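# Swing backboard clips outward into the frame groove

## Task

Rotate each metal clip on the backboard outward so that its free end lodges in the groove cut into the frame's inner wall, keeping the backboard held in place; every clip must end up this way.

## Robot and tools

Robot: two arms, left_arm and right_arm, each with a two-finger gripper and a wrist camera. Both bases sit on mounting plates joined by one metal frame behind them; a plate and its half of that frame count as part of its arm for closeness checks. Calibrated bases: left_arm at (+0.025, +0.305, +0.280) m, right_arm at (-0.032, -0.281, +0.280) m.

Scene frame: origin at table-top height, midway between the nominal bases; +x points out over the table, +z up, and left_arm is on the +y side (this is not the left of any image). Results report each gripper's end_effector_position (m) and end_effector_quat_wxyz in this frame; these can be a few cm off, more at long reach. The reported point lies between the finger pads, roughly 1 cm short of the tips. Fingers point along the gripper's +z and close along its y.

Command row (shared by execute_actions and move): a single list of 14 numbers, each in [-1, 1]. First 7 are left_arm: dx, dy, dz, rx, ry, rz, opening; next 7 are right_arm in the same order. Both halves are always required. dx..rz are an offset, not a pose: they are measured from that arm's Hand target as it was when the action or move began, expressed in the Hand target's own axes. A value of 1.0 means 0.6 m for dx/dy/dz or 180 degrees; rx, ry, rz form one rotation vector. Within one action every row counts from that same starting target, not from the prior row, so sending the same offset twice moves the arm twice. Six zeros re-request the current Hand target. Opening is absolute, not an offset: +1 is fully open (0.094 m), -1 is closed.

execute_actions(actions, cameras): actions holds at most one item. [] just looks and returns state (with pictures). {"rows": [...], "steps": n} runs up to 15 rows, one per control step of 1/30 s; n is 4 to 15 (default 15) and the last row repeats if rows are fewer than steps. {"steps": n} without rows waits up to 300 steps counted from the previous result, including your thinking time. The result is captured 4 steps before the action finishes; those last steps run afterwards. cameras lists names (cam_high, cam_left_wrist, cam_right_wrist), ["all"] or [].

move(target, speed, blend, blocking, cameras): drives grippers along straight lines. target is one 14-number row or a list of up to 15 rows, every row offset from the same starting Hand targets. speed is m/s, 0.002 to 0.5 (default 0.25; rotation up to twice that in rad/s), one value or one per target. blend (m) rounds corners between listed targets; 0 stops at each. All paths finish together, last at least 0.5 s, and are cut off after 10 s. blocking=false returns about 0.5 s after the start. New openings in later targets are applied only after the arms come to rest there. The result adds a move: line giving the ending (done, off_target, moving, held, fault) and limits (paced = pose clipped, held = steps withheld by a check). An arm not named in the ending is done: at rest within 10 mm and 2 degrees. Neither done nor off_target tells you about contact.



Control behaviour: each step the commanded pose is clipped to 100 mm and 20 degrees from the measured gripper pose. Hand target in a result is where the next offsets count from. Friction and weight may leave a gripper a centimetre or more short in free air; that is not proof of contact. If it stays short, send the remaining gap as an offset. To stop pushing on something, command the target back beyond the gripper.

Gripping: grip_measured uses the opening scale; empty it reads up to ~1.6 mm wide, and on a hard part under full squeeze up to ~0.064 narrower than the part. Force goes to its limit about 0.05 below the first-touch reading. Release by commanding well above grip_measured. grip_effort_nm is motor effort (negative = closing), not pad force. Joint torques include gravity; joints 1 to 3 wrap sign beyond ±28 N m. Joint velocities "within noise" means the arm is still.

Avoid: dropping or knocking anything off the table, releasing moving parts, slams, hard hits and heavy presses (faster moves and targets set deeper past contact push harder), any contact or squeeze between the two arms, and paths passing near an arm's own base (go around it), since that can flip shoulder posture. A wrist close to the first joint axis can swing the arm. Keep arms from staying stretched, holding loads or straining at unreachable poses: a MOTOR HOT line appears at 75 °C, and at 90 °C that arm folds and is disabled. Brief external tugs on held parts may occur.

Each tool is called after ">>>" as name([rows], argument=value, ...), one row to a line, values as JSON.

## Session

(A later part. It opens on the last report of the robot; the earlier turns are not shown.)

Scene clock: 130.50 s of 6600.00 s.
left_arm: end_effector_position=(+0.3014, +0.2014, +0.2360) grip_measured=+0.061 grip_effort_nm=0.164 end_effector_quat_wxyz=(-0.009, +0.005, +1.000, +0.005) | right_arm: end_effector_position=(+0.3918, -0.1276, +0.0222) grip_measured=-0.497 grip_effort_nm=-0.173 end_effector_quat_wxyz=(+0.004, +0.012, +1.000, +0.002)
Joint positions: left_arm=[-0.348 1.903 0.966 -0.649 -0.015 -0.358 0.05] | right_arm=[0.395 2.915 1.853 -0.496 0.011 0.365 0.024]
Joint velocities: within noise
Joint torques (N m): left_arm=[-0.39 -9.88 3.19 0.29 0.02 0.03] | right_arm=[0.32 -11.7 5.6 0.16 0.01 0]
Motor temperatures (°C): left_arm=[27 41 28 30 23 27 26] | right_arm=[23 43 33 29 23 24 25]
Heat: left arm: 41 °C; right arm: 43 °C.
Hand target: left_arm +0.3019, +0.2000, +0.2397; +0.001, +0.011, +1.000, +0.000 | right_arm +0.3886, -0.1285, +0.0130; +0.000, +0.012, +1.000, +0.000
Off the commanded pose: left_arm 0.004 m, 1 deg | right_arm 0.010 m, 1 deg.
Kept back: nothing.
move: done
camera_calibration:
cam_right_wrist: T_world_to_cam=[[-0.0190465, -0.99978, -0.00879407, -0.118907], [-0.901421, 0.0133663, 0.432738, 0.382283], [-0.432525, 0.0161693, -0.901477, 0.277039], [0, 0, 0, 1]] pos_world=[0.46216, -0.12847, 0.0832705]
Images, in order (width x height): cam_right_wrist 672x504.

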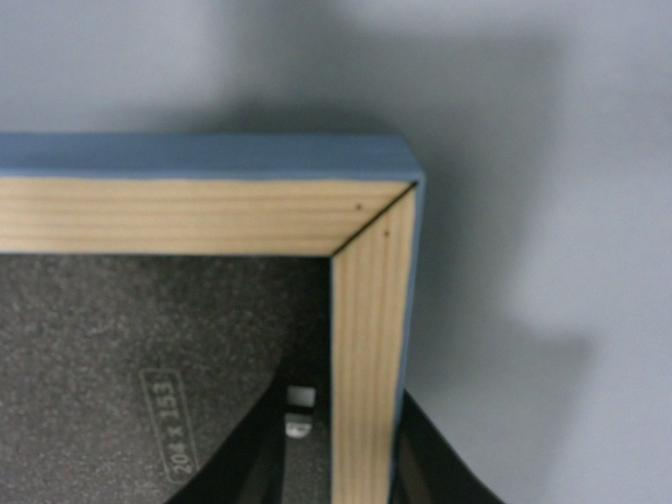

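>>> move(target=[0,0,0,0,0,0,0.064,0,0,0,0,0,0,-0.6], speed=0.03, cameras=["cam_right_wrist"])

>>> zoom_image(camera="cam_right_wrist", region=[210, 254, 460, 504])

>>> move(target=[0,0,0,0,0,0,0.064,0,0,0,0,0,0,-0.66], speed=0.03, cameras=["cam_right_wrist"])

>>> zoom_image(camera="cam_right_wrist", region=[210, 254, 460, 504])

Scene clock: 133.23 s of 6600.00 s.
left_arm: end_effector_position=(+0.3014, +0.2014, +0.2360) grip_measured=+0.061 grip_effort_nm=0.159 end_effector_quat_wxyz=(-0.009, +0.005, +1.000, +0.005) | right_arm: end_effector_position=(+0.3930, -0.1278, +0.0226) grip_measured=-0.596 grip_effort_nm=-0.232 end_effector_quat_wxyz=(+0.005, +0.014, +1.000, +0.003)
Joint positions: left_arm=[-0.348 1.903 0.966 -0.649 -0.015 -0.358 0.05] | right_arm=[0.394 2.915 1.856 -0.495 0.011 0.368 0.019]
Joint velocities: within noise
Joint torques (N m): left_arm=[-0.36 -9.88 3.19 0.29 0.01 0.04] | right_arm=[0.2 -11.84 5.27 0.19 0.04 -0.07]
Motor temperatures (°C): left_arm=[27 41 28 30 23 27 26] | right_arm=[23 43 33 29 23 24 25]
Heat: left arm: 41 °C; right arm: 43 °C.
Hand target: left_arm +0.3019, +0.2000, +0.2397; +0.001, +0.011, +1.000, +0.000 | right_arm +0.3888, -0.1284, +0.0131; +0.000, +0.012, +1.000, +0.000
Off the commanded pose: left_arm 0.004 m, 1 deg | right_arm 0.011 m, 1 deg.
Kept back: nothing.
move: off_target (right_arm)
camera_calibration:
cam_right_wrist: T_world_to_cam=[[-0.0232528, -0.999682, -0.00975691, -0.117322], [-0.902431, 0.016789, 0.430508, 0.384082], [-0.430207, 0.0188155, -0.902534, 0.277364], [0, 0, 0, 1]] pos_world=[0.463203, -0.128951, 0.0838352]
Images, in order (width x height): cam_right_wrist 672x504.

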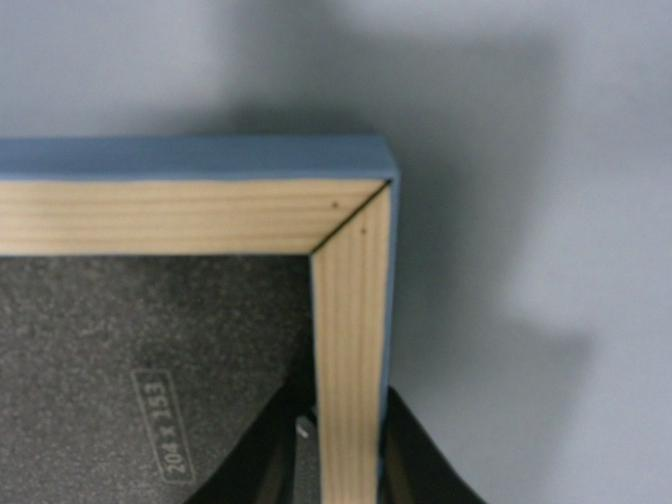

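Scaled by 2.016 from the camera's 672x504 image, which has a finer 960x720 frame.

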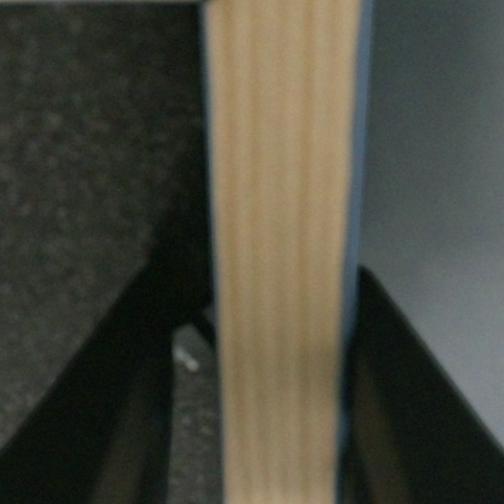

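Scene clock: 133.93 s of 6600.00 s.
left_arm: end_effector_position=(+0.3014, +0.2014, +0.2360) grip_measured=+0.061 grip_effort_nm=0.164 end_effector_quat_wxyz=(-0.009, +0.005, +1.000, +0.005) | right_arm: end_effector_position=(+0.3930, -0.1284, +0.0226) grip_measured=-0.652 grip_effort_nm=-0.447 end_effector_quat_wxyz=(+0.005, +0.014, +1.000, +0.001)
Joint positions: left_arm=[-0.348 1.903 0.966 -0.649 -0.015 -0.358 0.05] | right_arm=[0.394 2.915 1.856 -0.496 0.014 0.368 0.016]
Joint velocities: within noise
Joint torques (N m): left_arm=[-0.35 -9.89 3.18 0.29 0.02 0.03] | right_arm=[0.27 -11.59 5.26 0.18 0.04 -0.02]
Motor temperatures (°C): left_arm=[27 41 28 30 23 27 26] | right_arm=[23 43 33 29 23 24 25]
Heat: left arm: 41 °C; right arm: 43 °C.
Hand target: left_arm +0.3019, +0.2000, +0.2397; +0.001, +0.011, +1.000, +0.000 | right_arm +0.3887, -0.1284, +0.0131; +0.000, +0.012, +1.000, +0.000
Off the commanded pose: left_arm 0.004 m, 1 deg | right_arm 0.010 m, 1 deg.
Kept back: nothing.
move: done
camera_calibration:
cam_right_wrist: T_world_to_cam=[[-0.0232764, -0.999709, -0.00627725, -0.118034], [-0.902615, 0.0183154, 0.43006, 0.384395], [-0.42982, 0.0156762, -0.902779, 0.276835], [0, 0, 0, 1]] pos_world=[0.463202, -0.12938, 0.0838669]
Images, in order (width x height): cam_right_wrist 672x504.

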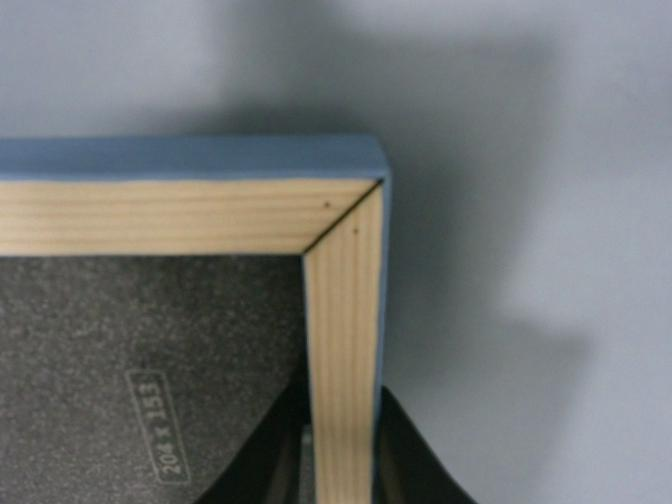

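Scaled by 2.016 from the camera's 672x504 image, which has a finer 960x720 frame.

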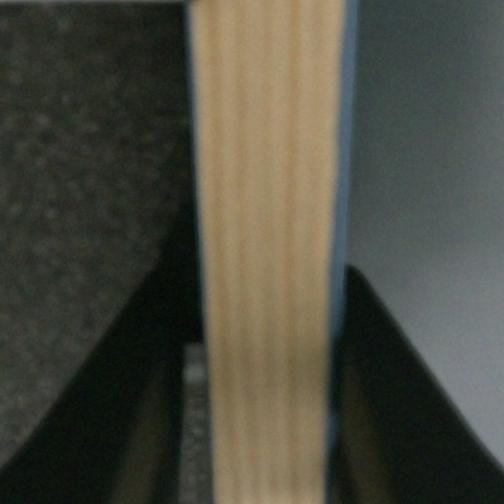

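Likely near 90°. I'll open, lift and inspect.

>>> move([
  [0,0,0,0,0,0,0.064,0,0,0,0,0,0,-0.3],
  [0,0,0,0,0,0,0.064,0,0,-0.07,0,0,0,0.064],
], speed=0.1, cameras=["cam_right_wrist"])

>>> zoom_image(camera="cam_right_wrist", region=[210, 254, 460, 504])

Scene clock: 136.27 s of 6600.00 s.
left_arm: end_effector_position=(+0.3014, +0.2014, +0.2360) grip_measured=+0.061 grip_effort_nm=0.164 end_effector_quat_wxyz=(-0.009, +0.005, +1.000, +0.005) | right_arm: end_effector_position=(+0.3911, -0.1299, +0.0478) grip_measured=+0.062 grip_effort_nm=0.046 end_effector_quat_wxyz=(+0.003, +0.014, +1.000, -0.001)
Joint positions: left_arm=[-0.348 1.903 0.966 -0.649 -0.015 -0.358 0.05] | right_arm=[0.394 2.833 1.798 -0.526 0.017 0.368 0.05]
Joint velocities: within noise
Joint torques (N m): left_arm=[-0.35 -9.88 3.19 0.28 0.02 0.03] | right_arm=[0.39 -15.43 3.54 -0.03 0.02 -0.02]
Motor temperatures (°C): left_arm=[27 41 28 30 23 27 26] | right_arm=[23 43 32 29 23 24 25]
Heat: left arm: 41 °C; right arm: 43 °C.
Hand target: left_arm +0.3019, +0.2000, +0.2397; +0.001, +0.011, +1.000, +0.000 | right_arm +0.3886, -0.1285, +0.0550; +0.000, +0.012, +1.000, +0.000
Off the commanded pose: left_arm 0.004 m, 1 deg | right_arm 0.008 m, 0 deg.
Kept back: nothing.
move: done
camera_calibration:
cam_right_wrist: T_world_to_cam=[[-0.023249, -0.999728, -0.0020155, -0.119666], [-0.900983, 0.020079, 0.433389, 0.371292], [-0.43323, 0.0118918, -0.901205, 0.299554], [0, 0, 0, 1]] pos_world=[0.461522, -0.130651, 0.108804]
Images, in order (width x height): cam_right_wrist 672x504.

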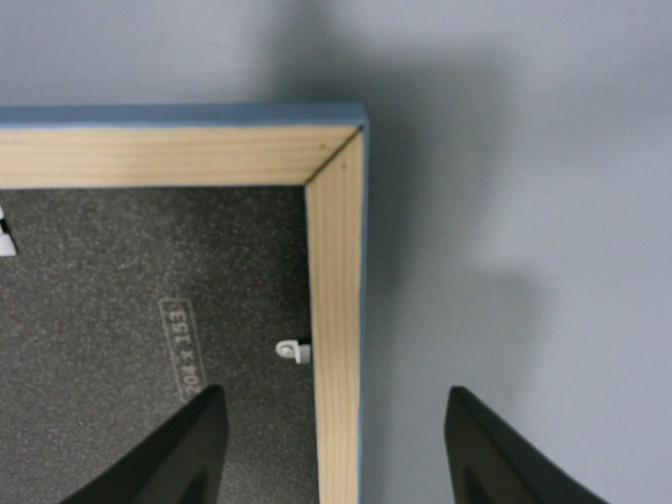

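Scaled by 2.016 from the camera's 672x504 image, which has a finer 960x720 frame.

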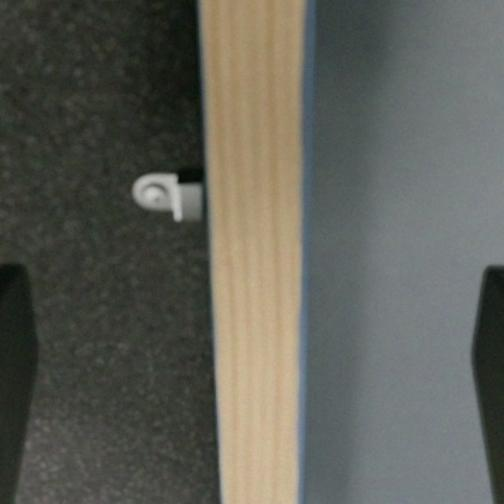

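>>> move(target=[0,0,0,0,0,0,0.064,0.176,0.001,-0.02,0,0,0,0.25], speed=0.15, cameras=["cam_right_wrist"])

>>> zoom_image(camera="cam_right_wrist", region=[210, 254, 460, 504])

Scene clock: 138.10 s of 6600.00 s.
left_arm: end_effector_position=(+0.3014, +0.2014, +0.2360) grip_measured=+0.061 grip_effort_nm=0.164 end_effector_quat_wxyz=(-0.009, +0.005, +1.000, +0.005) | right_arm: end_effector_position=(+0.2771, -0.1298, +0.0598) grip_measured=+0.249 grip_effort_nm=0.042 end_effector_quat_wxyz=(-0.012, +0.010, +1.000, -0.008)
Joint positions: left_arm=[-0.348 1.903 0.966 -0.649 -0.015 -0.358 0.05] | right_arm=[0.506 2.586 1.215 -0.226 0.017 0.473 0.059]
Joint velocities: within noise
Joint torques (N m): left_arm=[-0.35 -9.88 3.19 0.29 0.01 0.03] | right_arm=[0.53 -13.27 2.25 0.13 -0.01 0.08]
Motor temperatures (°C): left_arm=[27 41 28 30 23 27 26] | right_arm=[23 44 32 29 23 24 25]
Heat: left arm: 41 °C; right arm: 44 °C.
Hand target: left_arm +0.3018, +0.2000, +0.2397; +0.001, +0.011, +1.000, +0.000 | right_arm +0.2833, -0.1253, +0.0671; +0.000, +0.012, +1.000, +0.000
Off the commanded pose: left_arm 0.004 m, 1 deg | right_arm 0.010 m, 2 deg.
Kept back: nothing.
move: done
camera_calibration:
cam_right_wrist: T_world_to_cam=[[-0.0157681, -0.9998, 0.0122683, -0.125058], [-0.887029, 0.01965, 0.461296, 0.257792], [-0.461445, -0.00360863, -0.887162, 0.265946], [0, 0, 0, 1]] pos_world=[0.349416, -0.129139, 0.118553]
Images, in order (width x height): cam_right_wrist 672x504.

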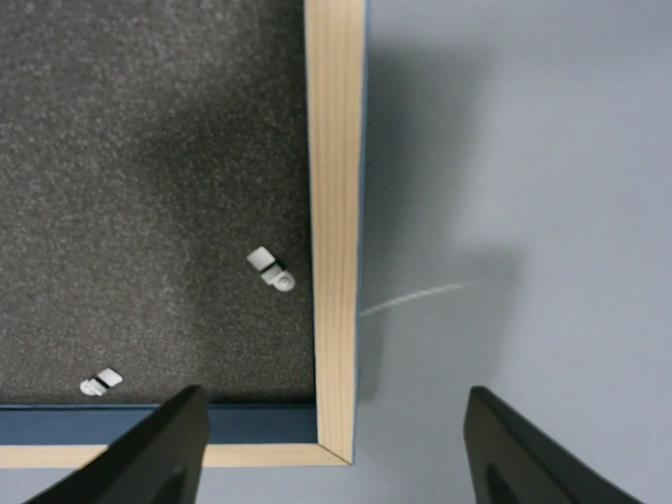

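Scaled by 2.016 from the camera's 672x504 image, which has a finer 960x720 frame.

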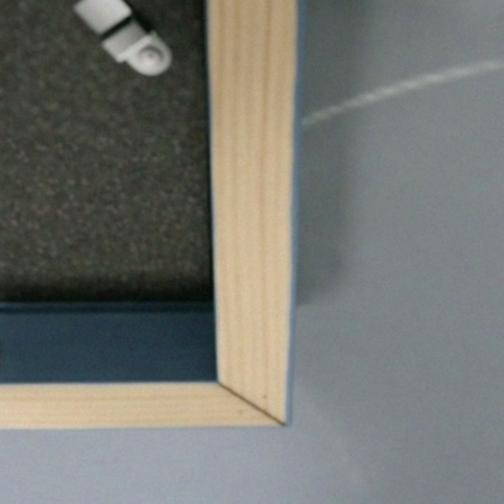

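>>> move(target=[0,0,0,0,0,0,0.064,-0.025,0,0.037,0,0,0,0.25], speed=0.08, cameras=["cam_right_wrist"])

>>> zoom_image(camera="cam_right_wrist", region=[180, 254, 430, 504])

Scene clock: 139.23 s of 6600.00 s.
left_arm: end_effector_position=(+0.3015, +0.2014, +0.2360) grip_measured=+0.061 grip_effort_nm=0.168 end_effector_quat_wxyz=(-0.009, +0.005, +1.000, +0.005) | right_arm: end_effector_position=(+0.2997, -0.1234, +0.0534) grip_measured=+0.249 grip_effort_nm=0.037 end_effector_quat_wxyz=(+0.006, +0.012, +1.000, +0.001)
Joint positions: left_arm=[-0.348 1.903 0.966 -0.648 -0.015 -0.358 0.05] | right_arm=[0.494 2.629 1.29 -0.216 0.017 0.465 0.059]
Joint velocities: within noise
Joint torques (N m): left_arm=[-0.38 -9.88 3.18 0.28 0.02 0.02] | right_arm=[-0.35 -9.31 4.31 0.15 0.01 -0.04]
Motor temperatures (°C): left_arm=[27 40 28 30 23 27 26] | right_arm=[23 44 32 29 23 24 25]
Heat: left arm: 40 °C; right arm: 44 °C.
Hand target: left_arm +0.3019, +0.1999, +0.2397; +0.001, +0.011, +1.000, +0.000 | right_arm +0.2982, -0.1257, +0.0449; +0.000, +0.012, +1.000, +0.000
Off the commanded pose: left_arm 0.004 m, 1 deg | right_arm 0.009 m, 1 deg.
Kept back: nothing.
move: done
camera_calibration:
cam_right_wrist: T_world_to_cam=[[-0.0202433, -0.999776, -0.00614235, -0.11592], [-0.903407, 0.0156594, 0.428498, 0.286799], [-0.428306, 0.0142232, -0.903522, 0.263858], [0, 0, 0, 1]] pos_world=[0.369761, -0.124138, 0.114797]
Images, in order (width x height): cam_right_wrist 672x504.

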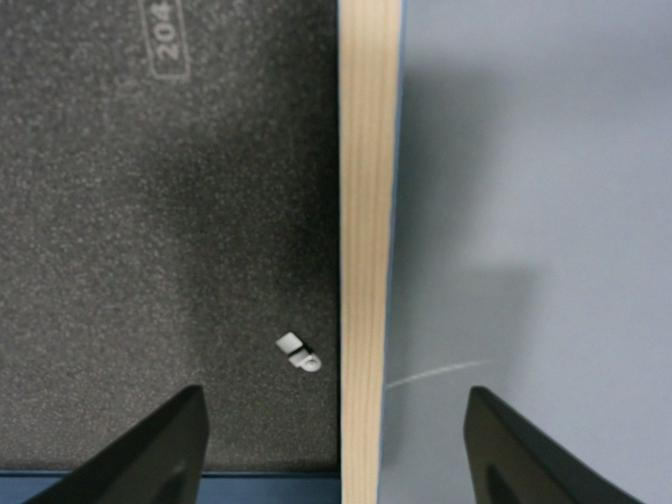

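Scaled by 2.016 from the camera's 672x504 image, which has a finer 960x720 frame.

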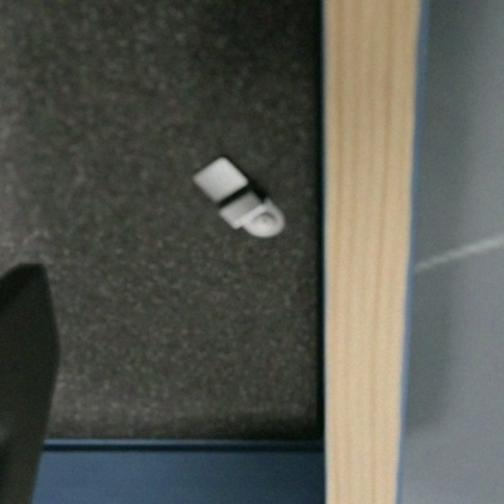

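>>> move(target=[0,0,0,0,0,0,0.064,0.0131,-0.0108,0.022,0,0,0,0.25], speed=0.08, cameras=["cam_right_wrist"])

>>> zoom_image(camera="cam_right_wrist", region=[180, 254, 430, 504])

Scene clock: 140.27 s of 6600.00 s.
left_arm: end_effector_position=(+0.3015, +0.2014, +0.2360) grip_measured=+0.061 grip_effort_nm=0.164 end_effector_quat_wxyz=(-0.009, +0.005, +1.000, +0.005) | right_arm: end_effector_position=(+0.2994, -0.1257, +0.0431) grip_measured=+0.249 grip_effort_nm=0.037 end_effector_quat_wxyz=(+0.011, +0.012, +1.000, +0.004)
Joint positions: left_arm=[-0.348 1.903 0.966 -0.648 -0.015 -0.358 0.05] | right_arm=[0.489 2.657 1.284 -0.171 0.017 0.459 0.059]
Joint velocities: within noise
Joint torques (N m): left_arm=[-0.36 -9.88 3.18 0.29 0.01 0.03] | right_arm=[-0.38 -8.99 2.3 0.29 -0.02 -0.1]
Motor temperatures (°C): left_arm=[27 40 28 30 23 27 26] | right_arm=[23 43 32 29 23 24 25]
Heat: left arm: 40 °C; right arm: 43 °C.
Hand target: left_arm +0.3019, +0.2000, +0.2397; +0.001, +0.011, +1.000, +0.000 | right_arm +0.2902, -0.1320, +0.0317; +0.000, +0.012, +1.000, +0.000
Off the commanded pose: left_arm 0.004 m, 1 deg | right_arm 0.016 m, 1 deg.
Kept back: nothing.
move: off_target (right_arm)
camera_calibration:
cam_right_wrist: T_world_to_cam=[[-0.0191633, -0.999756, -0.011032, -0.118407], [-0.9078, 0.0127749, 0.419208, 0.292309], [-0.418964, 0.0180483, -0.907823, 0.252391], [0, 0, 0, 1]] pos_world=[0.368832, -0.126668, 0.105282]
Images, in order (width x height): cam_right_wrist 672x504.

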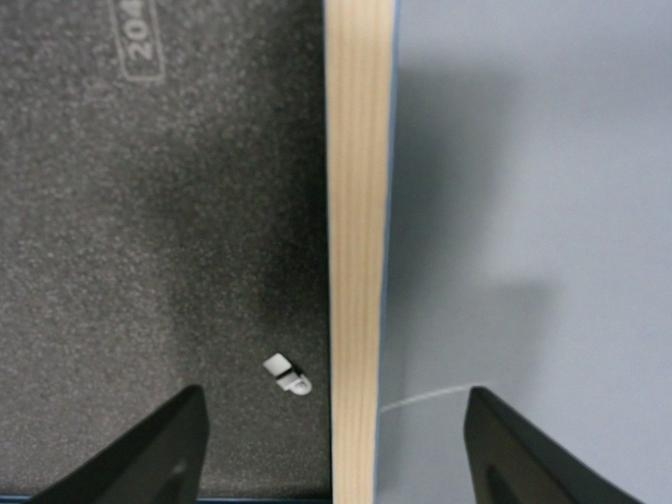

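Scaled by 2.016 from the camera's 672x504 image, which has a finer 960x720 frame.

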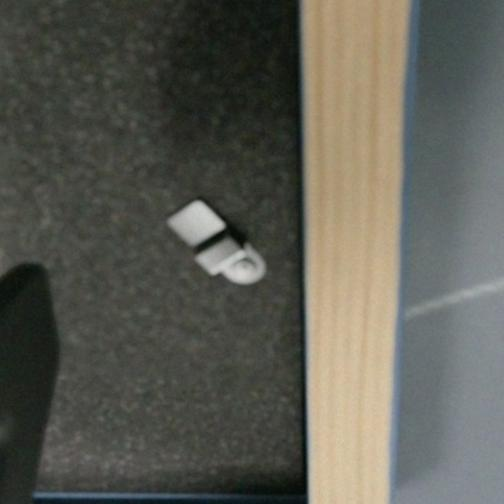

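>>> move([
  [0,0,0,0,0,0,0.064,0.008,-0.004,-0.05,0,0,0,0.25],
  [0,0,0,0,0,0,0.064,0.008,-0.004,0.005,0,0,0,0.25],
], speed=0.1, cameras=["cam_right_wrist"])

>>> zoom_image(camera="cam_right_wrist", region=[180, 254, 430, 504])

Scene clock: 141.57 s of 6600.00 s.
left_arm: end_effector_position=(+0.3015, +0.2014, +0.2360) grip_measured=+0.061 grip_effort_nm=0.164 end_effector_quat_wxyz=(-0.009, +0.005, +1.000, +0.005) | right_arm: end_effector_position=(+0.2839, -0.1328, +0.0362) grip_measured=+0.249 grip_effort_nm=0.042 end_effector_quat_wxyz=(+0.000, +0.011, +1.000, -0.002)
Joint positions: left_arm=[-0.348 1.903 0.966 -0.648 -0.015 -0.358 0.05] | right_arm=[0.489 2.664 1.24 -0.144 0.017 0.457 0.059]
Joint velocities: within noise
Joint torques (N m): left_arm=[-0.38 -9.88 3.17 0.28 0.01 0.03] | right_arm=[-0.53 -9.09 4.05 0.18 -0.02 -0.12]
Motor temperatures (°C): left_arm=[27 40 28 30 23 27 26] | right_arm=[23 43 32 29 23 24 25]
Heat: left arm: 40 °C; right arm: 43 °C.
Hand target: left_arm +0.3019, +0.2000, +0.2397; +0.001, +0.011, +1.000, +0.000 | right_arm +0.2853, -0.1343, +0.0286; +0.000, +0.012, +1.000, +0.000
Off the commanded pose: left_arm 0.004 m, 1 deg | right_arm 0.008 m, 0 deg.
Kept back: nothing.
move: done
camera_calibration:
cam_right_wrist: T_world_to_cam=[[-0.0178245, -0.999841, -0.000485603, -0.12668], [-0.898474, 0.0158043, 0.438742, 0.278252], [-0.438664, 0.00825667, -0.898613, 0.243646], [0, 0, 0, 1]] pos_world=[0.354623, -0.133069, 0.0968007]
Images, in order (width x height): cam_right_wrist 672x504.

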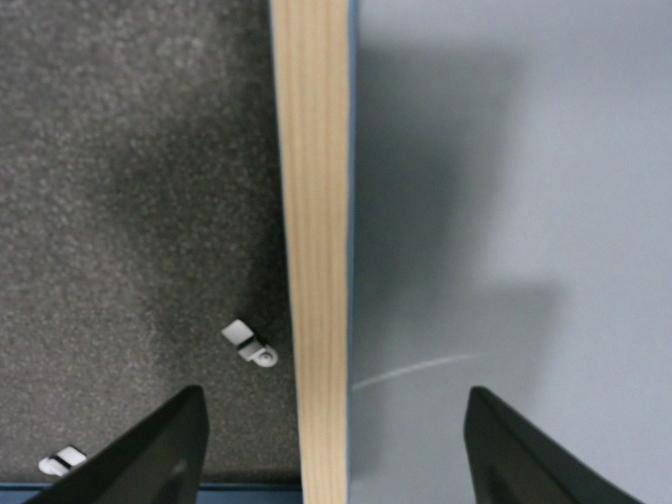

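Scaled by 2.016 from the camera's 672x504 image, which has a finer 960x720 frame.

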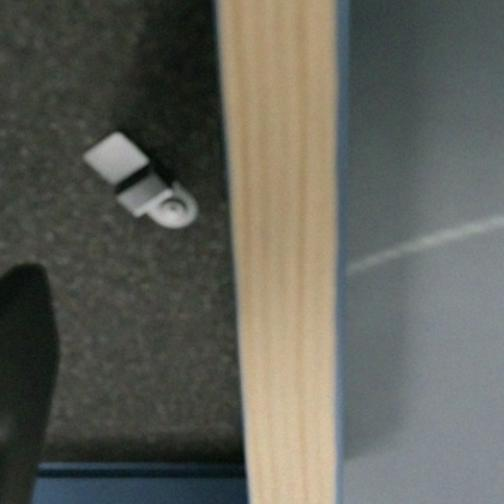

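>>> move([
  [0,0,0,0,0,0,0.064,-0.0135,0.0055,-0.035,0,0,0,0.25],
  [0,0,0,0,0,0,0.064,-0.0135,0.0055,0.01,0,0,0,0.25],
], speed=0.1, cameras=["cam_right_wrist"])

>>> zoom_image(camera="cam_right_wrist", region=[180, 254, 430, 504])

Scene clock: 142.80 s of 6600.00 s.
left_arm: end_effector_position=(+0.3015, +0.2014, +0.2360) grip_measured=+0.061 grip_effort_nm=0.168 end_effector_quat_wxyz=(-0.009, +0.005, +1.000, +0.005) | right_arm: end_effector_position=(+0.2951, -0.1275, +0.0313) grip_measured=+0.249 grip_effort_nm=0.042 end_effector_quat_wxyz=(+0.005, +0.010, +1.000, +0.001)
Joint positions: left_arm=[-0.348 1.903 0.966 -0.648 -0.015 -0.358 0.05] | right_arm=[0.489 2.696 1.297 -0.158 0.017 0.456 0.059]
Joint velocities: within noise
Joint torques (N m): left_arm=[-0.36 -9.87 3.17 0.28 0.02 0.03] | right_arm=[-0.66 -9.2 4.15 0.18 0.03 -0.07]
Motor temperatures (°C): left_arm=[27 40 28 30 23 27 26] | right_arm=[23 43 32 29 23 24 25]
Heat: left arm: 40 °C; right arm: 43 °C.
Hand target: left_arm +0.3019, +0.2000, +0.2397; +0.001, +0.011, +1.000, +0.000 | right_arm +0.2934, -0.1312, +0.0226; +0.000, +0.012, +1.000, +0.000
Off the commanded pose: left_arm 0.004 m, 1 deg | right_arm 0.010 m, 1 deg.
Kept back: nothing.
move: done
camera_calibration:
cam_right_wrist: T_world_to_cam=[[-0.0164171, -0.999851, -0.00531221, -0.121444], [-0.902849, 0.012541, 0.429775, 0.291573], [-0.429644, 0.0118518, -0.90292, 0.24209], [0, 0, 0, 1]] pos_world=[0.365265, -0.127952, 0.0926324]
Images, in order (width x height): cam_right_wrist 672x504.

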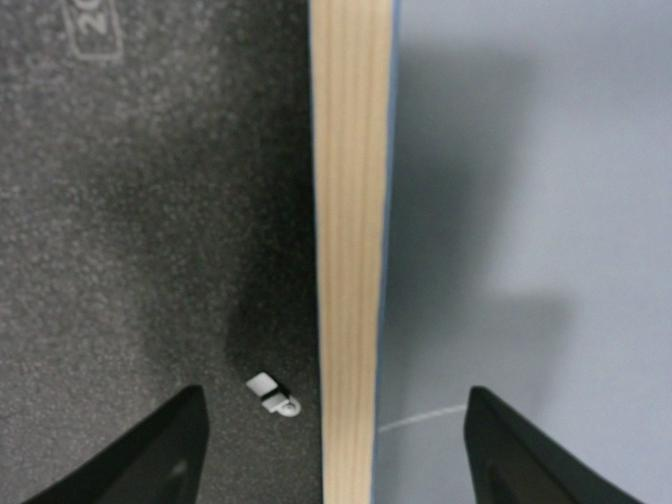

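Scaled by 2.016 from the camera's 672x504 image, which has a finer 960x720 frame.

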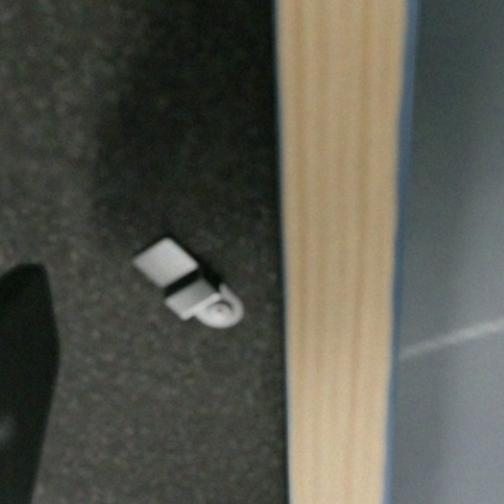

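>>> move([
  [0,0,0,0,0,0,0.064,0.0075,-0.0045,-0.03,0,0,0,0.25],
  [0,0,0,0,0,0,0.064,0.0065,-0.004,0.010,0,0,0,0.25],
], speed=0.08, cameras=["cam_right_wrist"])

>>> zoom_image(camera="cam_right_wrist", region=[180, 254, 430, 504])

Scene clock: 143.90 s of 6600.00 s.
left_arm: end_effector_position=(+0.3015, +0.2014, +0.2360) grip_measured=+0.061 grip_effort_nm=0.164 end_effector_quat_wxyz=(-0.009, +0.005, +1.000, +0.005) | right_arm: end_effector_position=(+0.2903, -0.1310, +0.0258) grip_measured=+0.249 grip_effort_nm=0.042 end_effector_quat_wxyz=(+0.003, +0.011, +1.000, +0.000)
Joint positions: left_arm=[-0.348 1.903 0.966 -0.648 -0.015 -0.358 0.05] | right_arm=[0.485 2.708 1.284 -0.139 0.017 0.454 0.059]
Joint velocities: within noise
Joint torques (N m): left_arm=[-0.36 -9.89 3.17 0.28 0.02 0.04] | right_arm=[-0.49 -8.98 3.89 0.23 -0.01 -0.07]
Motor temperatures (°C): left_arm=[27 40 28 30 23 27 26] | right_arm=[23 43 32 29 23 24 24]
Heat: left arm: 40 °C; right arm: 43 °C.
Hand target: left_arm +0.3019, +0.2000, +0.2397; +0.001, +0.011, +1.000, +0.000 | right_arm +0.2895, -0.1335, +0.0166; +0.000, +0.012, +1.000, +0.000
Off the commanded pose: left_arm 0.004 m, 1 deg | right_arm 0.010 m, 0 deg.
Kept back: nothing.
move: done
camera_calibration:
cam_right_wrist: T_world_to_cam=[[-0.018273, -0.999829, -0.0029424, -0.124556], [-0.900714, 0.0151839, 0.434146, 0.289285], [-0.434027, 0.0105834, -0.900838, 0.236182], [0, 0, 0, 1]] pos_world=[0.360797, -0.131427, 0.0868031]
Images, in order (width x height): cam_right_wrist 672x504.

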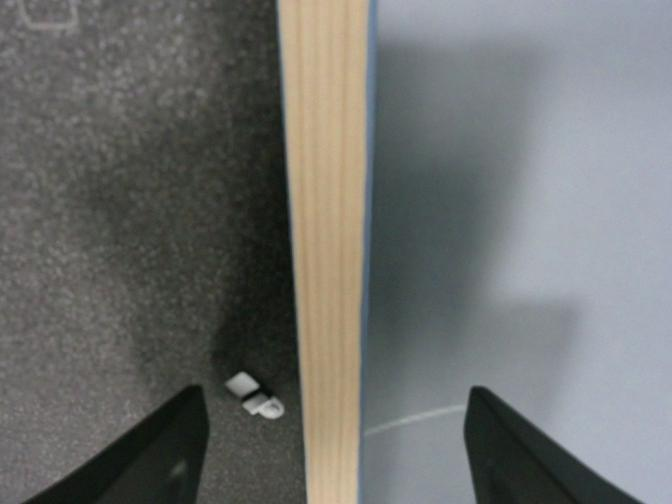

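Scaled by 2.016 from the camera's 672x504 image, which has a finer 960x720 frame.

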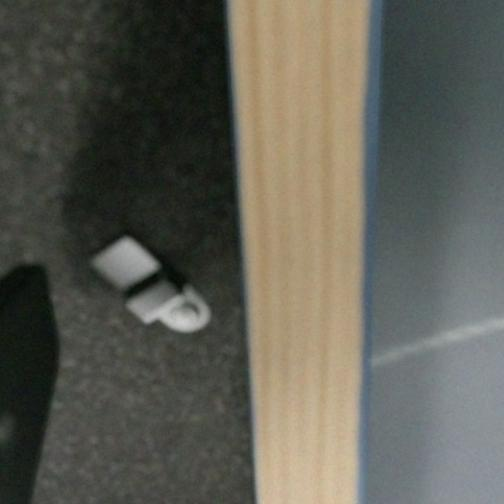

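>>> move(target=[0,0,0,0,0,0,0.064,-0.001,0,0.0045,0,0,0,0.25], speed=0.03, cameras=[])

>>> move(target=[0,0,0,0,0,0,0.064,0,0,0,0,0,0,-0.2], speed=0.03, cameras=["cam_right_wrist"])

>>> zoom_image(camera="cam_right_wrist", region=[180, 254, 430, 504])

Scene clock: 144.93 s of 6600.00 s.
left_arm: end_effector_position=(+0.3015, +0.2014, +0.2360) grip_measured=+0.061 grip_effort_nm=0.164 end_effector_quat_wxyz=(-0.009, +0.005, +1.000, +0.005) | right_arm: end_effector_position=(+0.2911, -0.1306, +0.0232) grip_measured=+0.249 grip_effort_nm=0.051 end_effector_quat_wxyz=(+0.003, +0.011, +1.000, +0.000)
Joint positions: left_arm=[-0.348 1.903 0.966 -0.648 -0.015 -0.358 0.05] | right_arm=[0.485 2.718 1.292 -0.135 0.017 0.454 0.059]
Joint velocities: within noise
Joint torques (N m): left_arm=[-0.36 -9.89 3.19 0.29 0.02 0.03] | right_arm=[-0.46 -8.8 4.05 0.24 -0.02 -0.04]
Motor temperatures (°C): left_arm=[27 40 28 30 23 27 26] | right_arm=[23 43 32 29 23 24 24]
Heat: left arm: 40 °C; right arm: 43 °C.
Hand target: left_arm +0.3019, +0.2000, +0.2397; +0.001, +0.011, +1.000, +0.000 | right_arm +0.2901, -0.1335, +0.0139; +0.000, +0.012, +1.000, +0.000
Off the commanded pose: left_arm 0.004 m, 1 deg | right_arm 0.010 m, 0 deg.
Kept back: nothing.
move: done
No camera images: "cameras" was empty.

Scene clock: 145.63 s of 6600.00 s.
left_arm: end_effector_position=(+0.3015, +0.2014, +0.2360) grip_measured=+0.061 grip_effort_nm=0.168 end_effector_quat_wxyz=(-0.009, +0.005, +1.000, +0.005) | right_arm: end_effector_position=(+0.2912, -0.1306, +0.0232) grip_measured=-0.198 grip_effort_nm=-0.110 end_effector_quat_wxyz=(+0.004, +0.011, +1.000, +0.000)
Joint positions: left_arm=[-0.348 1.903 0.966 -0.648 -0.015 -0.358 0.05] | right_arm=[0.485 2.718 1.292 -0.135 0.017 0.453 0.038]
Joint velocities: within noise
Joint torques (N m): left_arm=[-0.36 -9.88 3.19 0.28 0.02 0.03] | right_arm=[-0.58 -8.77 4.01 0.21 -0.02 -0.11]
Motor temperatures (°C): left_arm=[27 40 28 30 23 27 26] | right_arm=[23 43 32 29 23 24 24]
Heat: left arm: 40 °C; right arm: 43 °C.
Hand target: left_arm +0.3019, +0.2000, +0.2397; +0.001, +0.011, +1.000, +0.000 | right_arm +0.2901, -0.1335, +0.0139; +0.000, +0.012, +1.000, +0.000
Off the commanded pose: left_arm 0.004 m, 1 deg | right_arm 0.010 m, 0 deg.
Kept back: nothing.
move: done
camera_calibration:
cam_right_wrist: T_world_to_cam=[[-0.0167631, -0.999853, -0.00359548, -0.124559], [-0.901336, 0.0135547, 0.432908, 0.291147], [-0.432795, 0.0104976, -0.901431, 0.233838], [0, 0, 0, 1]] pos_world=[0.361537, -0.130941, 0.0843013]
Images, in order (width x height): cam_right_wrist 672x504.

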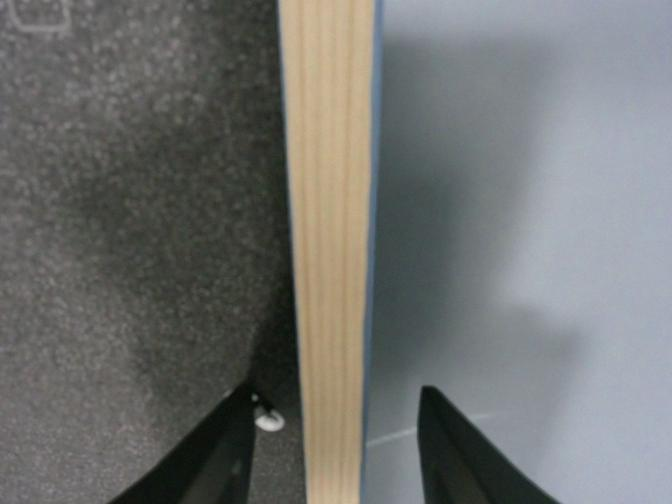

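Scaled by 2.016 from the camera's 672x504 image, which has a finer 960x720 frame.

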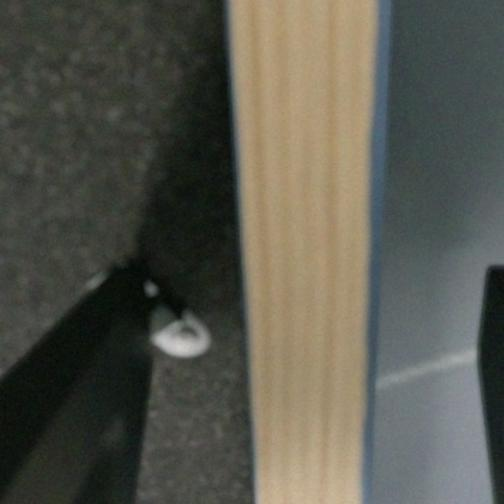

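>>> move(target=[0,0,0,0,0,0,0.064,0,0,0,0,0,0,-0.45], speed=0.03, cameras=["cam_right_wrist"])

>>> zoom_image(camera="cam_right_wrist", region=[180, 254, 430, 504])

Scene clock: 146.57 s of 6600.00 s.
left_arm: end_effector_position=(+0.3015, +0.2014, +0.2360) grip_measured=+0.061 grip_effort_nm=0.164 end_effector_quat_wxyz=(-0.009, +0.005, +1.000, +0.005) | right_arm: end_effector_position=(+0.2913, -0.1305, +0.0232) grip_measured=-0.449 grip_effort_nm=-0.115 end_effector_quat_wxyz=(+0.004, +0.011, +1.000, +0.000)
Joint positions: left_arm=[-0.348 1.903 0.966 -0.648 -0.015 -0.358 0.05] | right_arm=[0.485 2.718 1.292 -0.134 0.017 0.453 0.026]
Joint velocities: within noise
Joint torques (N m): left_arm=[-0.36 -9.88 3.18 0.29 0.02 0.03] | right_arm=[-0.54 -8.77 4.01 0.19 -0.03 -0.08]
Motor temperatures (°C): left_arm=[27 40 28 30 23 27 26] | right_arm=[23 42 32 29 23 24 24]
Heat: left arm: 40 °C; right arm: 42 °C.
Hand target: left_arm +0.3019, +0.2000, +0.2397; +0.001, +0.011, +1.000, +0.000 | right_arm +0.2902, -0.1335, +0.0139; +0.000, +0.012, +1.000, +0.000
Off the commanded pose: left_arm 0.004 m, 1 deg | right_arm 0.010 m, 0 deg.
Kept back: nothing.
move: done
camera_calibration:
cam_right_wrist: T_world_to_cam=[[-0.0167669, -0.999852, -0.0037609, -0.124512], [-0.901486, 0.0134902, 0.432597, 0.291266], [-0.432483, 0.0106437, -0.901579, 0.233807], [0, 0, 0, 1]] pos_world=[0.361602, -0.130912, 0.0843262]
Images, in order (width x height): cam_right_wrist 672x504.

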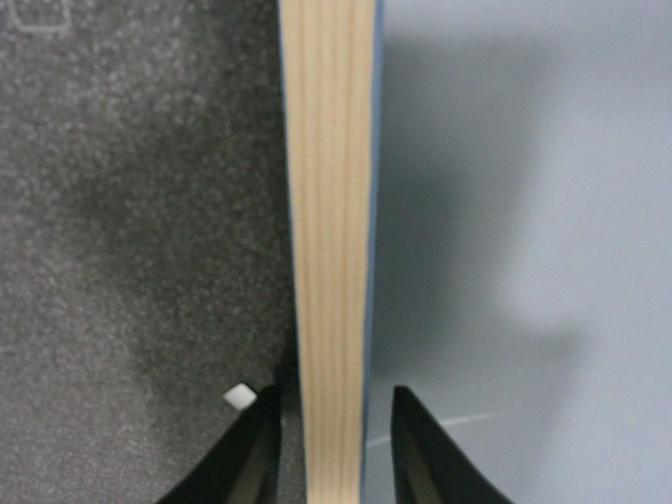

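Scaled by 2.016 from the camera's 672x504 image, which has a finer 960x720 frame.

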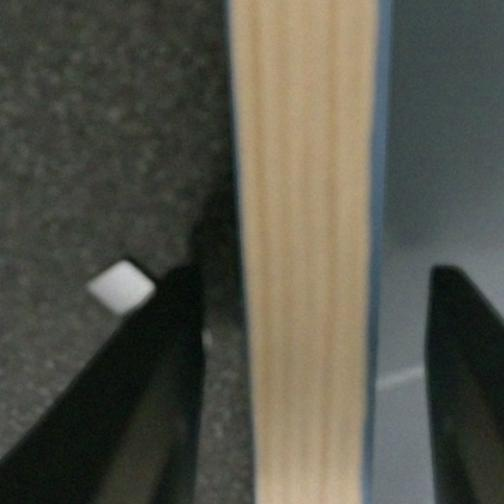

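>>> move(target=[0,0,0,0,0,0,0.064,0,0,0,0,0,0,0.25], speed=0.03, cameras=[])

>>> move(target=[0,0,0,0,0,0,0.064,0,0,0.003,0,0,0,0.25], speed=0.03, cameras=[])

>>> move(target=[0,0,0,0,0,0,0.064,0,0,0.0025,0,0,0,0.25], speed=0.03, cameras=["cam_right_wrist"])

>>> zoom_image(camera="cam_right_wrist", region=[180, 254, 430, 504])

Scene clock: 147.60 s of 6600.00 s.
left_arm: end_effector_position=(+0.3015, +0.2014, +0.2360) grip_measured=+0.061 grip_effort_nm=0.164 end_effector_quat_wxyz=(-0.009, +0.005, +1.000, +0.005) | right_arm: end_effector_position=(+0.2913, -0.1305, +0.0232) grip_measured=+0.249 grip_effort_nm=0.051 end_effector_quat_wxyz=(+0.004, +0.011, +1.000, +0.000)
Joint positions: left_arm=[-0.348 1.903 0.966 -0.648 -0.015 -0.358 0.05] | right_arm=[0.485 2.718 1.292 -0.134 0.017 0.453 0.059]
Joint velocities: within noise
Joint torques (N m): left_arm=[-0.35 -9.88 3.18 0.28 0.02 0.03] | right_arm=[-0.46 -8.76 3.99 0.25 0.02 -0.08]
Motor temperatures (°C): left_arm=[27 40 28 30 23 27 26] | right_arm=[23 42 32 29 23 24 24]
Heat: left arm: 40 °C; right arm: 42 °C.
Hand target: left_arm +0.3019, +0.2000, +0.2397; +0.001, +0.011, +1.000, +0.000 | right_arm +0.2901, -0.1335, +0.0139; +0.000, +0.012, +1.000, +0.000
Off the commanded pose: left_arm 0.004 m, 1 deg | right_arm 0.010 m, 0 deg.
Kept back: nothing.
move: done
No camera images: "cameras" was empty.

Scene clock: 148.30 s of 6600.00 s.
left_arm: end_effector_position=(+0.3015, +0.2014, +0.2360) grip_measured=+0.061 grip_effort_nm=0.164 end_effector_quat_wxyz=(-0.009, +0.005, +1.000, +0.005) | right_arm: end_effector_position=(+0.2910, -0.1306, +0.0214) grip_measured=+0.249 grip_effort_nm=0.046 end_effector_quat_wxyz=(+0.003, +0.011, +1.000, +0.000)
Joint positions: left_arm=[-0.348 1.903 0.966 -0.648 -0.015 -0.358 0.05] | right_arm=[0.485 2.725 1.295 -0.132 0.017 0.453 0.059]
Joint velocities: within noise
Joint torques (N m): left_arm=[-0.36 -9.89 3.18 0.29 0.02 0.04] | right_arm=[-0.5 -8.95 3.95 0.27 0 -0.03]
Motor temperatures (°C): left_arm=[27 40 28 30 23 27 26] | right_arm=[23 42 32 29 23 24 24]
Heat: left arm: 40 °C; right arm: 42 °C.
Hand target: left_arm +0.3019, +0.2000, +0.2397; +0.001, +0.011, +1.000, +0.000 | right_arm +0.2901, -0.1336, +0.0122; +0.000, +0.012, +1.000, +0.000
Off the commanded pose: left_arm 0.004 m, 1 deg | right_arm 0.010 m, 0 deg.
Kept back: nothing.
move: done
No camera images: "cameras" was empty.

Scene clock: 149.00 s of 6600.00 s.
left_arm: end_effector_position=(+0.3015, +0.2014, +0.2360) grip_measured=+0.061 grip_effort_nm=0.168 end_effector_quat_wxyz=(-0.009, +0.005, +1.000, +0.005) | right_arm: end_effector_position=(+0.2915, -0.1304, +0.0203) grip_measured=+0.249 grip_effort_nm=0.046 end_effector_quat_wxyz=(+0.004, +0.011, +1.000, +0.000)
Joint positions: left_arm=[-0.348 1.903 0.966 -0.648 -0.015 -0.358 0.05] | right_arm=[0.485 2.728 1.298 -0.129 0.017 0.453 0.059]
Joint velocities: within noise
Joint torques (N m): left_arm=[-0.38 -9.88 3.18 0.28 0.02 0.04] | right_arm=[-0.44 -8.72 3.88 0.21 -0.01 -0.06]
Motor temperatures (°C): left_arm=[27 40 28 30 23 27 26] | right_arm=[23 42 32 29 23 24 24]
Heat: left arm: 40 °C; right arm: 42 °C.
Hand target: left_arm +0.3019, +0.2000, +0.2397; +0.001, +0.011, +1.000, +0.000 | right_arm +0.2901, -0.1335, +0.0107; +0.000, +0.012, +1.000, +0.000
Off the commanded pose: left_arm 0.004 m, 1 deg | right_arm 0.010 m, 0 deg.
Kept back: nothing.
move: done
camera_calibration:
cam_right_wrist: T_world_to_cam=[[-0.0167744, -0.999851, -0.00409175, -0.124349], [-0.901786, 0.0133613, 0.431977, 0.292825], [-0.431858, 0.010936, -0.901875, 0.231183], [0, 0, 0, 1]] pos_world=[0.361818, -0.130771, 0.081496]
Images, in order (width x height): cam_right_wrist 672x504.

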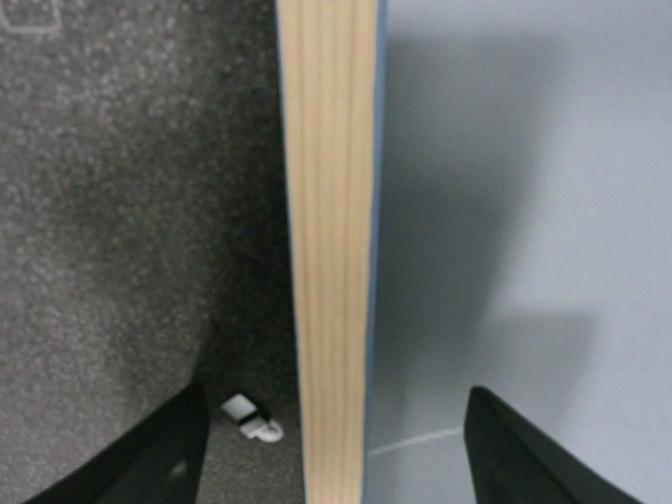

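Scaled by 2.016 from the camera's 672x504 image, which has a finer 960x720 frame.

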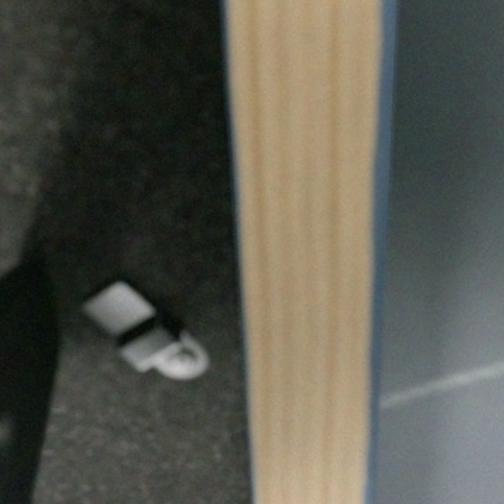

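>>> move(target=[0,0,0,0,0,0,0.064,0,0,0.0018,0,0,0,0.25], speed=0.03, cameras=[])

>>> move(target=[0,0,0,0,0,0,0.064,0,0,0,0,0,0,-0.15], speed=0.03, cameras=["cam_right_wrist"])

>>> zoom_image(camera="cam_right_wrist", region=[180, 254, 430, 504])

Scene clock: 149.93 s of 6600.00 s.
left_arm: end_effector_position=(+0.3015, +0.2014, +0.2360) grip_measured=+0.061 grip_effort_nm=0.168 end_effector_quat_wxyz=(-0.009, +0.005, +1.000, +0.005) | right_arm: end_effector_position=(+0.2915, -0.1304, +0.0203) grip_measured=+0.249 grip_effort_nm=0.046 end_effector_quat_wxyz=(+0.004, +0.011, +1.000, +0.000)
Joint positions: left_arm=[-0.348 1.903 0.966 -0.648 -0.015 -0.358 0.05] | right_arm=[0.485 2.728 1.298 -0.129 0.017 0.453 0.059]
Joint velocities: within noise
Joint torques (N m): left_arm=[-0.39 -9.87 3.19 0.28 0.02 0.03] | right_arm=[-0.51 -8.53 4.18 0.22 -0.03 -0.04]
Motor temperatures (°C): left_arm=[27 40 28 30 23 27 26] | right_arm=[23 42 32 29 23 24 24]
Heat: left arm: 40 °C; right arm: 42 °C.
Hand target: left_arm +0.3019, +0.2000, +0.2397; +0.001, +0.011, +1.000, +0.000 | right_arm +0.2901, -0.1336, +0.0096; +0.000, +0.012, +1.000, +0.000
Off the commanded pose: left_arm 0.004 m, 1 deg | right_arm 0.011 m, 0 deg.
Kept back: nothing.
move: off_target (right_arm)
No camera images: "cameras" was empty.

Scene clock: 150.63 s of 6600.00 s.
left_arm: end_effector_position=(+0.3015, +0.2014, +0.2360) grip_measured=+0.061 grip_effort_nm=0.164 end_effector_quat_wxyz=(-0.009, +0.005, +1.000, +0.005) | right_arm: end_effector_position=(+0.2928, -0.1287, +0.0206) grip_measured=-0.148 grip_effort_nm=-0.120 end_effector_quat_wxyz=(+0.005, +0.010, +1.000, +0.004)
Joint positions: left_arm=[-0.348 1.903 0.966 -0.648 -0.015 -0.358 0.05] | right_arm=[0.485 2.728 1.3 -0.126 0.011 0.452 0.04]
Joint velocities: within noise
Joint torques (N m): left_arm=[-0.38 -9.88 3.18 0.28 0.02 0.03] | right_arm=[-0.49 -8.55 3.95 0.18 0.02 -0.05]
Motor temperatures (°C): left_arm=[27 40 28 30 23 27 26] | right_arm=[23 42 32 29 23 24 24]
Heat: left arm: 40 °C; right arm: 42 °C.
Hand target: left_arm +0.3019, +0.2000, +0.2397; +0.001, +0.011, +1.000, +0.000 | right_arm +0.2901, -0.1335, +0.0096; +0.000, +0.012, +1.000, +0.000
Off the commanded pose: left_arm 0.004 m, 1 deg | right_arm 0.012 m, 1 deg.
Kept back: nothing.
move: off_target (right_arm)
camera_calibration:
cam_right_wrist: T_world_to_cam=[[-0.0163873, -0.999799, -0.0115596, -0.122576], [-0.902849, 0.00982842, 0.429846, 0.293749], [-0.429646, 0.0174806, -0.902828, 0.232129], [0, 0, 0, 1]] pos_world=[0.362935, -0.129496, 0.0818891]
Images, in order (width x height): cam_right_wrist 672x504.

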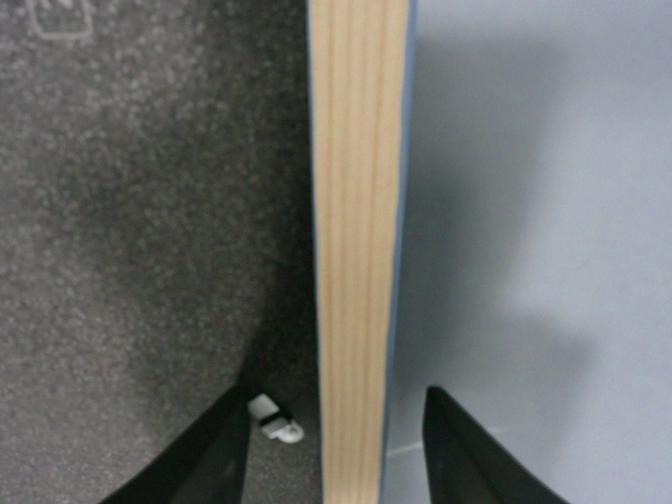

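Scaled by 2.016 from the camera's 672x504 image, which has a finer 960x720 frame.

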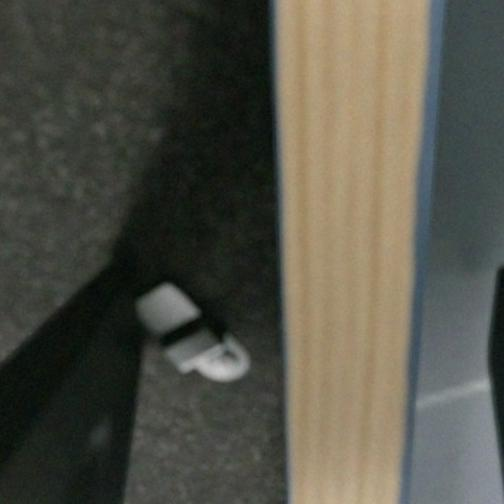

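>>> move(target=[0,0,0,0,0,0,0.064,0,0,0,0,0,0,-0.35], speed=0.03, cameras=["cam_right_wrist"])

>>> zoom_image(camera="cam_right_wrist", region=[180, 254, 430, 504])

Scene clock: 151.57 s of 6600.00 s.
left_arm: end_effector_position=(+0.3015, +0.2014, +0.2360) grip_measured=+0.061 grip_effort_nm=0.164 end_effector_quat_wxyz=(-0.009, +0.005, +1.000, +0.005) | right_arm: end_effector_position=(+0.2949, -0.1267, +0.0209) grip_measured=-0.348 grip_effort_nm=-0.115 end_effector_quat_wxyz=(+0.008, +0.010, +1.000, +0.008)
Joint positions: left_arm=[-0.348 1.903 0.966 -0.648 -0.015 -0.358 0.05] | right_arm=[0.485 2.728 1.304 -0.122 0.006 0.452 0.031]
Joint velocities: within noise
Joint torques (N m): left_arm=[-0.39 -9.88 3.18 0.28 0.02 0.03] | right_arm=[-0.38 -8.69 3.64 0.2 0.09 -0.05]
Motor temperatures (°C): left_arm=[27 40 28 30 23 27 26] | right_arm=[23 42 32 29 23 24 24]
Heat: left arm: 40 °C; right arm: 42 °C.
Hand target: left_arm +0.3019, +0.2000, +0.2397; +0.001, +0.011, +1.000, +0.000 | right_arm +0.2902, -0.1335, +0.0096; +0.000, +0.012, +1.000, +0.000
Off the commanded pose: left_arm 0.004 m, 1 deg | right_arm 0.014 m, 1 deg.
Kept back: nothing.
move: off_target (right_arm)
camera_calibration:
cam_right_wrist: T_world_to_cam=[[-0.0163319, -0.99968, -0.0193336, -0.120448], [-0.904925, 0.00655439, 0.425521, 0.295747], [-0.425258, 0.024445, -0.904742, 0.232942], [0, 0, 0, 1]] pos_world=[0.364722, -0.128042, 0.082577]
Images, in order (width x height): cam_right_wrist 672x504.

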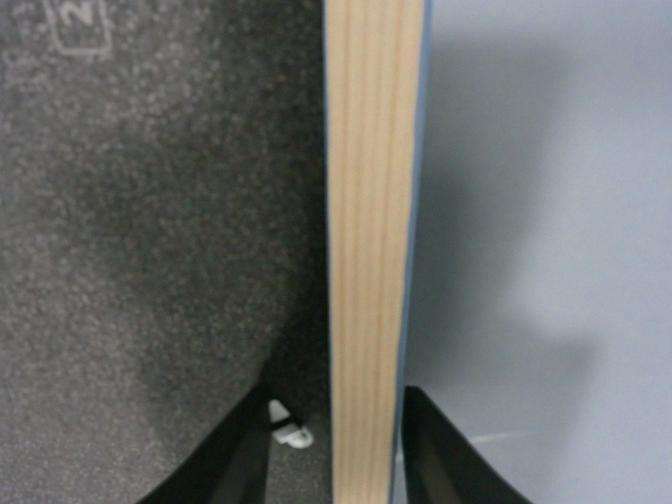

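Scaled by 2.016 from the camera's 672x504 image, which has a finer 960x720 frame.

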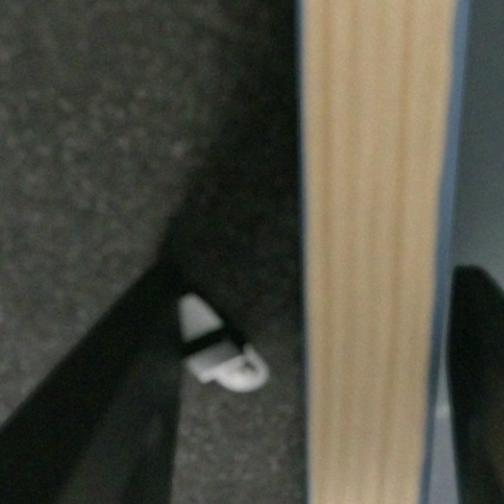

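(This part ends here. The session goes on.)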